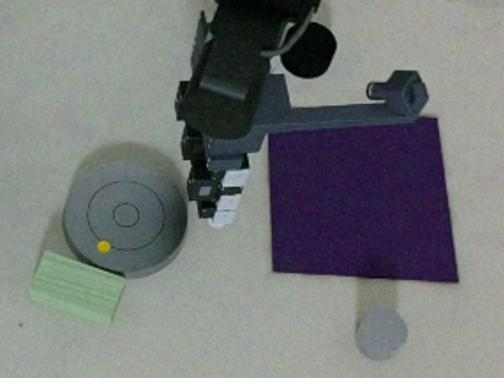

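Emit:
execute_actions([
  [[-0.04,-0.1,-0.06,0,0,0,0.754,0,0.576,0.696,0.754,0,0.576,0.696,0.754,0,0.576,0.696,0.714,0.678,0.226,0.168,0.4,-0.6,0,0,0,0,0,0,0.754,0,0.576,0.696,0.754,0,0.576,0.696,0.754,0,0.576,0.696,-0.571,0.678,0.35,0.168,0.2,-0.5]],
  [[0,-0.26,0,0,0,0,0.754,0,0.576,0.696,0.754,0,0.576,0.696,0.754,0,0.576,0.696,0.714,0.678,0.226,0.168,0.4,-0.6,0,0,0,0,0,0,0.754,0,0.576,0.696,0.754,0,0.576,0.696,0.754,0,0.576,0.696,-0.571,0.678,0.35,0.168,0.2,-0.5]],
  [[0,0,0.04,0,0,0,0.754,0,0.576,0.696,0.754,0,0.576,0.696,0.754,0,0.576,0.696,0.714,0.678,0.226,0.168,0.4,-0.6,0,0,0,0,0,0,0.754,0,0.576,0.696,0.754,0,0.576,0.696,0.754,0,0.576,0.696,-0.571,0.678,0.35,0.168,0.2,-0.5]],
  [[0,0,0.053,0,0,0,0.754,0,0.576,0.696,0.754,0,0.576,0.696,0.754,0,0.576,0.696,0.714,0.678,0.226,0.168,0.4,-0.6,0,0,0,0,0,0,0.754,0,0.576,0.696,0.754,0,0.576,0.696,0.754,0,0.576,0.696,-0.571,0.678,0.35,0.168,0.2,-0.5]],
  [[0,0.1,0,0,0,0,0.754,0,0.576,0.696,0.754,0,0.576,0.696,0.754,0,0.576,0.696,0.714,0.678,0.226,0.168,0.4,-0.6,0,0,0,0,0,0,0.754,0,0.576,0.696,0.754,0,0.576,0.696,0.754,0,0.576,0.696,-0.571,0.678,0.35,0.168,0.2,-0.5]],
], cameras=["cam_high"])

Emit:
zoom_image(camera="cam_high", region=[210, 180, 410, 330])

Scene clock: 47.13 s.
left_arm: end_effector_position=(+0.4179, +0.0954, +0.1339) hand_goal=(+0.754, +0.000, +0.576, +0.696, +0.754, +0.000, +0.576, +0.696, +0.754, +0.000, +0.576, +0.696, +0.714, +0.678, +0.226, +0.168) hand_measured=(+0.752, +0.002, +0.576, +0.696, +0.754, +0.002, +0.578, +0.696, +0.754, -0.004, +0.578, +0.698, +0.712, +0.678, +0.222, +0.168) hand_current_ma=(-12, +6, +2, +0, +0, +5, +8, +4, -2, -16, +9, +13, -7, -4, -28, -2) hand_state=(goal, goal, goal, goal, goal, goal, goal, goal, goal, goal, goal, goal, goal, goal, goal, goal) hand_current_limit=0.40 hand_speed=-0.60 end_effector_quat_wxyz=(-0.027, +0.086, +0.996, -0.021) | right_arm: end_effector_position=(+0.3918, -0.3264, +0.2104) hand_goal=(+0.754, +0.000, +0.576, +0.696, +0.754, +0.000, +0.576, +0.696, +0.754, +0.000, +0.576, +0.696, -0.570, +0.678, +0.350, +0.168) hand_measured=(+0.752, +0.002, +0.576, +0.694, +0.752, +0.002, +0.576, +0.694, +0.752, +0.002, +0.576, +0.694, -0.564, +0.680, +0.348, +0.166) hand_current_ma=(-5, +9, +0, -9, -6, +9, -1, -11, -8, +10, -1, -9, +30, +8, -7, -11) hand_state=(goal, goal, goal, goal, goal, goal, goal, goal, goal, goal, goal, goal, goal, goal, goal, goal) hand_current_limit=0.20 hand_speed=-0.50 end_effector_quat_wxyz=(-0.030, +0.764, +0.049, +0.643)
Joint positions: left_arm=[-0.631 1.771 1.358 -1.177 0.066 -2.095] | right_arm=[0.016 0.612 0.204 0.234 -0.144 1.528]
Joint torques (N m): left_arm=[0.44 -15.5 8.99 0.61 0.11 -0.19] | right_arm=[-0.03 -0.91 15.46 1.58 -0.17 -0.39]
Heat: left arm: hottest elbow 38 °C; right arm: hottest elbow 35 °C.
Hand target: left_arm +0.4178, +0.0941, +0.1354; +0.000, -0.001, +1.000, +0.000 | right_arm +0.4070, -0.3315, +0.2439; -0.021, +0.748, +0.052, +0.661
Off the commanded pose: left_arm 0.002 m, 11 deg | right_arm 0.037 m, 3 deg.
joint sent to its limit (left arm) — joint 6 (wrist roll), lower limit. The joint targets are off in orientation, not in position.
Step readings (end_effector_position of left_arm | right_arm):
0: (+0.3906, +0.2491, +0.1535) | (+0.3918, -0.3264, +0.2104)
1: (+0.3906, +0.2491, +0.1535) | (+0.3918, -0.3264, +0.2104)
2: (+0.3902, +0.2481, +0.1545) | (+0.3918, -0.3264, +0.2104)
4: (+0.3902, +0.2430, +0.1604) | (+0.3918, -0.3264, +0.2104)
8: (+0.4027, +0.2148, +0.1761) | (+0.3918, -0.3264, +0.2104)
15: (+0.4100, +0.1961, +0.1887) | (+0.3918, -0.3264, +0.2104)
16: (+0.4090, +0.1953, +0.1882) | (+0.3918, -0.3264, +0.2104)
17: (+0.4075, +0.1900, +0.1877) | (+0.3918, -0.3264, +0.2104)
19: (+0.4077, +0.1666, +0.1868) | (+0.3918, -0.3264, +0.2104)
23: (+0.4055, +0.0864, +0.1858) | (+0.3918, -0.3264, +0.2104)
30: (+0.3988, +0.0337, +0.1848) | (+0.3918, -0.3264, +0.2104)
31: (+0.4008, +0.0354, +0.1843) | (+0.3918, -0.3264, +0.2104)
32: (+0.4022, +0.0369, +0.1829) | (+0.3918, -0.3264, +0.2104)
34: (+0.4044, +0.0394, +0.1797) | (+0.3918, -0.3264, +0.2104)
38: (+0.4080, +0.0415, +0.1714) | (+0.3918, -0.3264, +0.2104)
45: (+0.4086, +0.0409, +0.1667) | (+0.3918, -0.3264, +0.2104)
46: (+0.4088, +0.0408, +0.1666) | (+0.3918, -0.3264, +0.2104)
47: (+0.4097, +0.0399, +0.1663) | (+0.3918, -0.3264, +0.2104)
49: (+0.4131, +0.0365, +0.1634) | (+0.3918, -0.3264, +0.2104)
53: (+0.4177, +0.0318, +0.1549) | (+0.3918, -0.3264, +0.2104)
60: (+0.4157, +0.0340, +0.1437) | (+0.3918, -0.3264, +0.2104)
61: (+0.4154, +0.0346, +0.1429) | (+0.3918, -0.3264, +0.2104)
62: (+0.4158, +0.0375, +0.1410) | (+0.3918, -0.3264, +0.2104)
64: (+0.4138, +0.0469, +0.1370) | (+0.3918, -0.3264, +0.2104)
68: (+0.4116, +0.0749, +0.1353) | (+0.3918, -0.3264, +0.2104)
75: (+0.4183, +0.0950, +0.1351) | (+0.3918, -0.3264, +0.2104)
Images, in order (width x height): cam_high 504x504.

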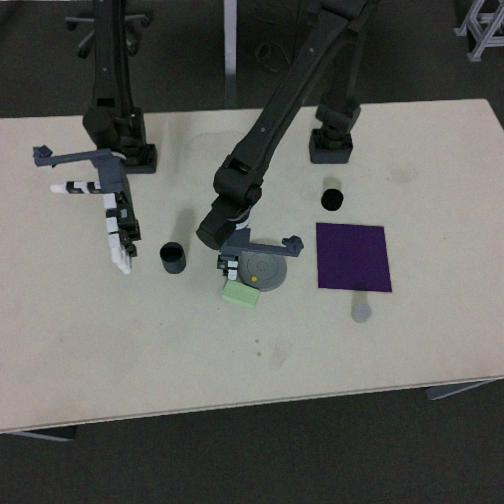

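Scaled by 2.520 from the camera's 504x504 image, which has a finer 720x720 frame.

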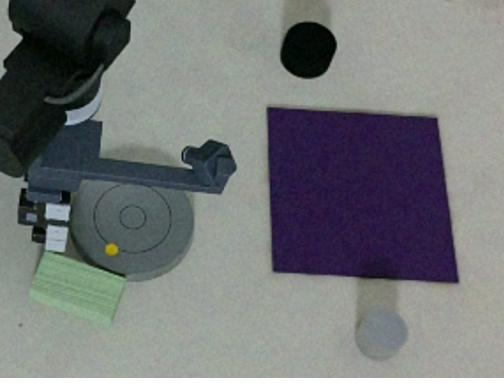

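Emit:
execute_actions([
  [[0.0,0.1,0,0,0,0,0.754,0,0.576,0.696,0.754,0,0.576,0.696,0.754,0,0.576,0.696,0.714,0.678,0.226,0.168,0.4,-0.6,0,0,0,0,0,0,0.754,0,0.576,0.696,0.754,0,0.576,0.696,0.754,0,0.576,0.696,-0.571,0.678,0.35,0.168,0.2,-0.5]],
  [[0,0.1,0,0,0,0,0.754,0,0.576,0.696,0.754,0,0.576,0.696,0.754,0,0.576,0.696,0.714,0.678,0.226,0.168,0.4,-0.6,0,0,0,0,0,0,0.754,0,0.576,0.696,0.754,0,0.576,0.696,0.754,0,0.576,0.696,-0.571,0.678,0.35,0.168,0.2,-0.5]],
  [[0,0.1,0,0,0,0,0.754,0,0.576,0.696,0.754,0,0.576,0.696,0.754,0,0.576,0.696,0.714,0.678,0.226,0.168,0.4,-0.6,0,0,0,0,0,0,0.754,0,0.576,0.696,0.754,0,0.576,0.696,0.754,0,0.576,0.696,-0.571,0.678,0.35,0.168,0.2,-0.5]],
  [[0,0.08,0,0,0,0,0.754,0,0.576,0.696,0.754,0,0.576,0.696,0.754,0,0.576,0.696,0.714,0.678,0.226,0.168,0.4,-0.6,0,0,0,0,0,0,0.754,0,0.576,0.696,0.754,0,0.576,0.696,0.754,0,0.576,0.696,-0.571,0.678,0.35,0.168,0.2,-0.5]],
], cameras=["cam_high","cam_head_left"])

Emit:
zoom_image(camera="cam_high", region=[210, 180, 410, 330])

Scene clock: 50.13 s.
left_arm: end_effector_position=(+0.4161, +0.3202, +0.1347) hand_goal=(+0.754, +0.000, +0.576, +0.696, +0.754, +0.000, +0.576, +0.696, +0.754, +0.000, +0.576, +0.696, +0.714, +0.678, +0.226, +0.168) hand_measured=(+0.752, +0.002, +0.576, +0.696, +0.754, +0.000, +0.578, +0.698, +0.754, -0.002, +0.578, +0.698, +0.714, +0.678, +0.222, +0.168) hand_current_ma=(-6, +5, +1, +0, -1, +4, +11, +11, -4, -9, +5, +10, -3, -4, -28, -2) hand_state=(goal, goal, goal, goal, goal, goal, goal, goal, goal, goal, goal, goal, goal, goal, goal, goal) hand_current_limit=0.40 hand_speed=-0.60 end_effector_quat_wxyz=(-0.003, -0.005, +1.000, +0.002) | right_arm: end_effector_position=(+0.3918, -0.3264, +0.2104) hand_goal=(+0.754, +0.000, +0.576, +0.696, +0.754, +0.000, +0.576, +0.696, +0.754, +0.000, +0.576, +0.696, -0.570, +0.678, +0.350, +0.168) hand_measured=(+0.752, +0.002, +0.576, +0.694, +0.752, +0.002, +0.576, +0.694, +0.752, +0.002, +0.576, +0.694, -0.564, +0.680, +0.348, +0.166) hand_current_ma=(-5, +9, +0, -9, -6, +9, -1, -11, -8, +10, -1, -9, +30, +8, -7, -11) hand_state=(goal, goal, goal, goal, goal, goal, goal, goal, goal, goal, goal, goal, goal, goal, goal, goal) hand_current_limit=0.20 hand_speed=-0.50 end_effector_quat_wxyz=(-0.030, +0.764, +0.049, +0.643)
Joint positions: left_arm=[-0.2 1.532 1.044 -1.09 -0.001 -1.846] | right_arm=[0.016 0.612 0.204 0.234 -0.144 1.528]
Joint torques (N m): left_arm=[1.38 -12.63 8.57 0.62 -0.01 0.14] | right_arm=[-0.21 -0.97 15.47 1.59 -0.16 -0.38]
Heat: left arm: hottest elbow 38 °C; right arm: hottest elbow 36 °C.
Hand target: left_arm +0.4177, +0.3218, +0.1354; +0.000, -0.001, +1.000, +0.000 | right_arm +0.4070, -0.3315, +0.2439; -0.021, +0.748, +0.052, +0.661
Off the commanded pose: left_arm 0.002 m, 1 deg | right_arm 0.037 m, 3 deg.
Step readings (end_effector_position of left_arm | right_arm):
0: (+0.4180, +0.0953, +0.1339) | (+0.3918, -0.3264, +0.2104)
1: (+0.4178, +0.0956, +0.1335) | (+0.3918, -0.3264, +0.2104)
2: (+0.4174, +0.0977, +0.1329) | (+0.3918, -0.3264, +0.2104)
4: (+0.4155, +0.1056, +0.1322) | (+0.3918, -0.3264, +0.2104)
8: (+0.4111, +0.1363, +0.1339) | (+0.3918, -0.3264, +0.2104)
15: (+0.4175, +0.1551, +0.1339) | (+0.3918, -0.3264, +0.2104)
16: (+0.4173, +0.1554, +0.1336) | (+0.3918, -0.3264, +0.2104)
17: (+0.4175, +0.1581, +0.1331) | (+0.3918, -0.3264, +0.2104)
19: (+0.4151, +0.1654, +0.1327) | (+0.3918, -0.3264, +0.2104)
23: (+0.4104, +0.1938, +0.1342) | (+0.3918, -0.3264, +0.2104)
30: (+0.4150, +0.2139, +0.1351) | (+0.3918, -0.3264, +0.2104)
31: (+0.4150, +0.2141, +0.1349) | (+0.3918, -0.3264, +0.2104)
32: (+0.4150, +0.2166, +0.1343) | (+0.3918, -0.3264, +0.2104)
34: (+0.4134, +0.2240, +0.1323) | (+0.3918, -0.3264, +0.2104)
38: (+0.4101, +0.2537, +0.1340) | (+0.3918, -0.3264, +0.2104)
45: (+0.4142, +0.2736, +0.1341) | (+0.3918, -0.3264, +0.2104)
46: (+0.4144, +0.2739, +0.1340) | (+0.3918, -0.3264, +0.2104)
47: (+0.4145, +0.2758, +0.1337) | (+0.3918, -0.3264, +0.2104)
49: (+0.4134, +0.2817, +0.1324) | (+0.3918, -0.3264, +0.2104)
53: (+0.4126, +0.3048, +0.1342) | (+0.3918, -0.3264, +0.2104)
60: (+0.4151, +0.3199, +0.1347) | (+0.3918, -0.3264, +0.2104)
Images, in order (width x height): cam_head_left 504x504, cam_high 504x504.

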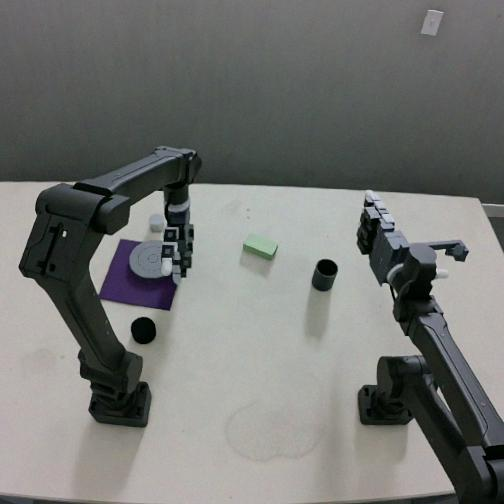

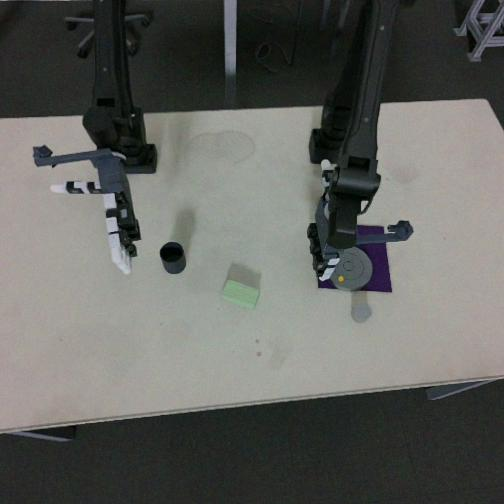

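Scaled by 2.520 from the camera's 504x504 image, which has a finer 720x720 frame.

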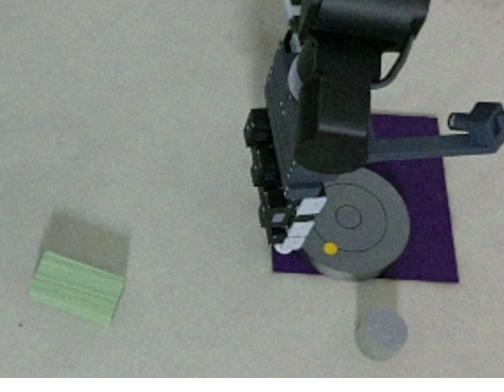

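Emit:
execute_actions([
  [[0,-0.03,-0.1,0,0,0,0.754,0,0.576,0.696,0.754,0,0.576,0.696,0.754,0,0.576,0.696,0.714,0.678,0.226,0.168,0.4,-0.6,0,0,0,0,0,0,0.754,0,0.576,0.696,0.754,0,0.576,0.696,0.754,0,0.576,0.696,-0.571,0.678,0.35,0.168,0.2,-0.5]],
  [[-0.02,0.01,-0.14,0,0,0,0.754,0,0.576,0.696,0.754,0,0.576,0.696,0.754,0,0.576,0.696,0.714,0.678,0.226,0.168,0.4,-0.6,0,0,0,0,0,0,0.754,0,0.576,0.696,0.754,0,0.576,0.696,0.754,0,0.576,0.696,-0.571,0.678,0.35,0.168,0.2,-0.5]],
  [[0,0,0,0.1547,-0.0415,-0.0763,0.754,0,0.576,0.1,0.754,0,0.576,0.1,0.754,0,0.576,0.1,-0.571,0.678,0.5,0.168,0.4,-0.4,0,0,0,0,0,0,0.754,0,0.576,0.696,0.754,0,0.576,0.696,0.754,0,0.576,0.696,-0.571,0.678,0.35,0.168,0.2,-0.5]],
  [[0,0,0,0.1547,-0.0415,-0.0763,0.754,0,0.576,0.1,0.754,0,0.576,0.1,0.754,0,0.576,0.1,-0.571,0.678,0.5,0.168,0.4,-0.4,0,0,0,0,0,0,0.754,0,0.576,0.696,0.754,0,0.576,0.696,0.754,0,0.576,0.696,-0.571,0.678,0.35,0.168,0.2,-0.5]],
  [[0,0,0,0,0,0,0.754,0,0.576,0.1,0.754,0,0.576,0.1,0.754,0,0.576,0.1,-0.571,0.678,0.5,0.168,0.4,-0.4,0,0,0,0,0,0,0.754,0,0.576,0.696,0.754,0,0.576,0.696,0.754,0,0.576,0.696,-0.571,0.678,0.35,0.168,0.2,-0.5]],
], cameras=["cam_high","cam_left_wrist"])

Emit:
zoom_image(camera="cam_high", region=[270, 150, 450, 330])

Scene clock: 56.27 s.
left_arm: end_effector_position=(+0.4287, +0.3109, +0.2770) hand_goal=(+0.754, +0.000, +0.576, +0.100, +0.754, +0.000, +0.576, +0.100, +0.754, +0.000, +0.576, +0.100, -0.570, +0.678, +0.500, +0.168) hand_measured=(+0.748, +0.002, +0.576, +0.102, +0.746, +0.000, +0.576, +0.102, +0.746, -0.002, +0.576, +0.102, -0.568, +0.678, +0.492, +0.168) hand_current_ma=(-36, +5, -4, +13, -41, +3, -2, +12, -39, -7, -3, +12, +11, -4, -56, -2) hand_state=(goal, goal, goal, goal, goal, goal, goal, goal, goal, goal, goal, goal, goal, goal, goal, goal) hand_current_limit=0.40 hand_speed=-0.40 end_effector_quat_wxyz=(+0.112, -0.214, +0.854, -0.461) | right_arm: end_effector_position=(+0.3918, -0.3264, +0.2104) hand_goal=(+0.754, +0.000, +0.576, +0.696, +0.754, +0.000, +0.576, +0.696, +0.754, +0.000, +0.576, +0.696, -0.570, +0.678, +0.350, +0.168) hand_measured=(+0.752, +0.002, +0.576, +0.694, +0.752, +0.002, +0.576, +0.694, +0.752, +0.002, +0.576, +0.694, -0.564, +0.680, +0.348, +0.166) hand_current_ma=(-5, +9, +0, -9, -6, +9, -1, -11, -8, +10, -1, -9, +30, +8, -7, -11) hand_state=(goal, goal, goal, goal, goal, goal, goal, goal, goal, goal, goal, goal, goal, goal, goal, goal) hand_current_limit=0.20 hand_speed=-0.50 end_effector_quat_wxyz=(-0.030, +0.764, +0.049, +0.643)
Joint positions: left_arm=[0.246 1.223 1.097 -1.019 0.924 -2.094] | right_arm=[0.016 0.612 0.204 0.234 -0.144 1.528]
Joint torques (N m): left_arm=[1.55 -10.11 10.61 1.55 0.88 -0.16] | right_arm=[-0.03 -0.91 15.47 1.61 -0.15 -0.39]
Heat: left arm: hottest elbow 38 °C; right arm: hottest elbow 37 °C.
Hand target: left_arm +0.4296, +0.3099, +0.2795; +0.124, -0.228, +0.848, -0.461 | right_arm +0.4070, -0.3315, +0.2439; -0.021, +0.748, +0.052, +0.661
Off the commanded pose: left_arm 0.003 m, 2 deg | right_arm 0.037 m, 3 deg.
joint sent to its limit (left arm) — joint 6 (wrist roll), lower limit. The joint targets still meet the commanded pose.
Step readings (end_effector_position of left_arm | right_arm):
0: (+0.4161, +0.3202, +0.1347) | (+0.3918, -0.3264, +0.2104)
1: (+0.4159, +0.3202, +0.1347) | (+0.3918, -0.3264, +0.2104)
2: (+0.4142, +0.3207, +0.1359) | (+0.3918, -0.3264, +0.2104)
4: (+0.4076, +0.3214, +0.1425) | (+0.3918, -0.3264, +0.2104)
8: (+0.4008, +0.3193, +0.1632) | (+0.3918, -0.3264, +0.2104)
15: (+0.4091, +0.3118, +0.1846) | (+0.3918, -0.3264, +0.2104)
16: (+0.4091, +0.3118, +0.1855) | (+0.3918, -0.3264, +0.2104)
17: (+0.4076, +0.3123, +0.1888) | (+0.3918, -0.3264, +0.2104)
19: (+0.4031, +0.3137, +0.2024) | (+0.3918, -0.3264, +0.2104)
23: (+0.4116, +0.3113, +0.2406) | (+0.3918, -0.3264, +0.2104)
30: (+0.4211, +0.3084, +0.2725) | (+0.3918, -0.3264, +0.2104)
31: (+0.4202, +0.3068, +0.2716) | (+0.3918, -0.3264, +0.2104)
32: (+0.4183, +0.2999, +0.2677) | (+0.3918, -0.3264, +0.2104)
34: (+0.4195, +0.2850, +0.2620) | (+0.3918, -0.3264, +0.2104)
38: (+0.4316, +0.2980, +0.2750) | (+0.3918, -0.3264, +0.2104)
45: (+0.4297, +0.3130, +0.2891) | (+0.3918, -0.3264, +0.2104)
46: (+0.4292, +0.3101, +0.2875) | (+0.3918, -0.3264, +0.2104)
47: (+0.4292, +0.3012, +0.2846) | (+0.3918, -0.3264, +0.2104)
49: (+0.4287, +0.2842, +0.2805) | (+0.3918, -0.3264, +0.2104)
53: (+0.4278, +0.3005, +0.2767) | (+0.3918, -0.3264, +0.2104)
60: (+0.4290, +0.3128, +0.2786) | (+0.3918, -0.3264, +0.2104)
61: (+0.4291, +0.3122, +0.2784) | (+0.3918, -0.3264, +0.2104)
62: (+0.4292, +0.3119, +0.2784) | (+0.3918, -0.3264, +0.2104)
64: (+0.4291, +0.3113, +0.2777) | (+0.3918, -0.3264, +0.2104)
68: (+0.4286, +0.3110, +0.2769) | (+0.3918, -0.3264, +0.2104)
75: (+0.4287, +0.3109, +0.2770) | (+0.3918, -0.3264, +0.2104)
camera_calibration:
cam_left_wrist: T_world_to_cam=[[0.842326, 0.0443096, 0.537144, -0.55287], [-0.538535, 0.109174, 0.835501, -0.0827063], [-0.0216217, -0.993035, 0.115823, 0.411615], [0, 0, 0, 1]] pos_world=[0.430057, 0.442275, 0.318398]
Images, in order (width x height): cam_high 504x504, cam_left_wrist 672x504.

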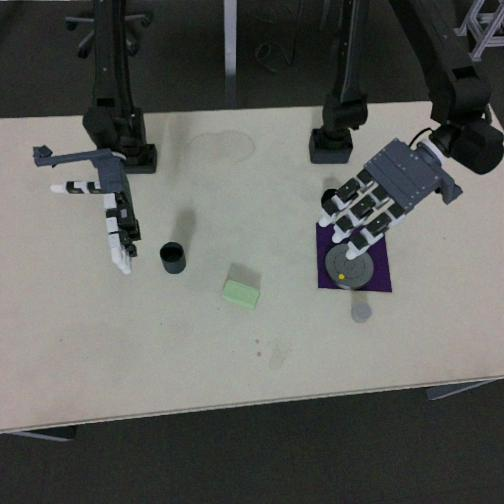

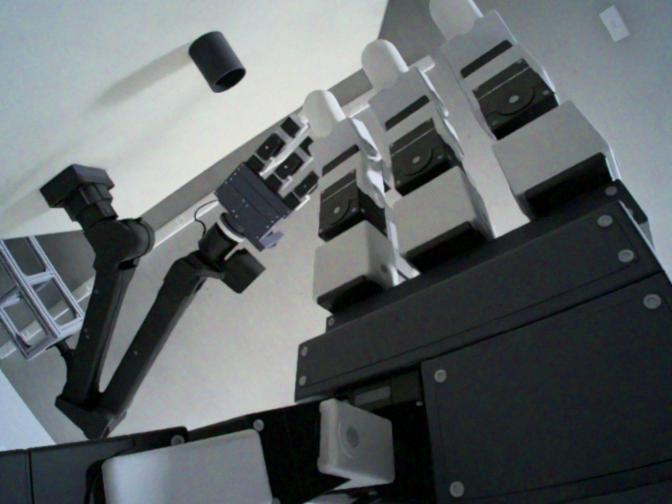

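Scaled by 2.800 from the camera's 504x504 image, which has a finer 720x720 frame.

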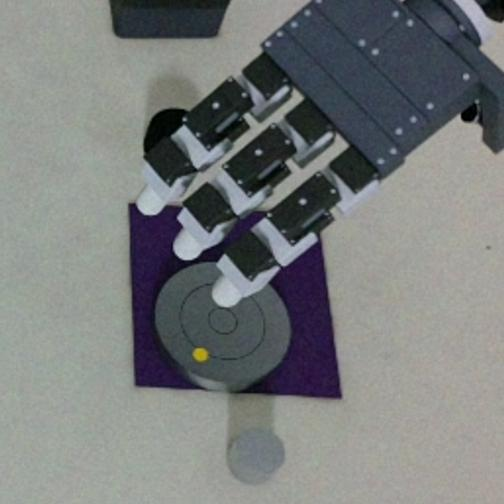

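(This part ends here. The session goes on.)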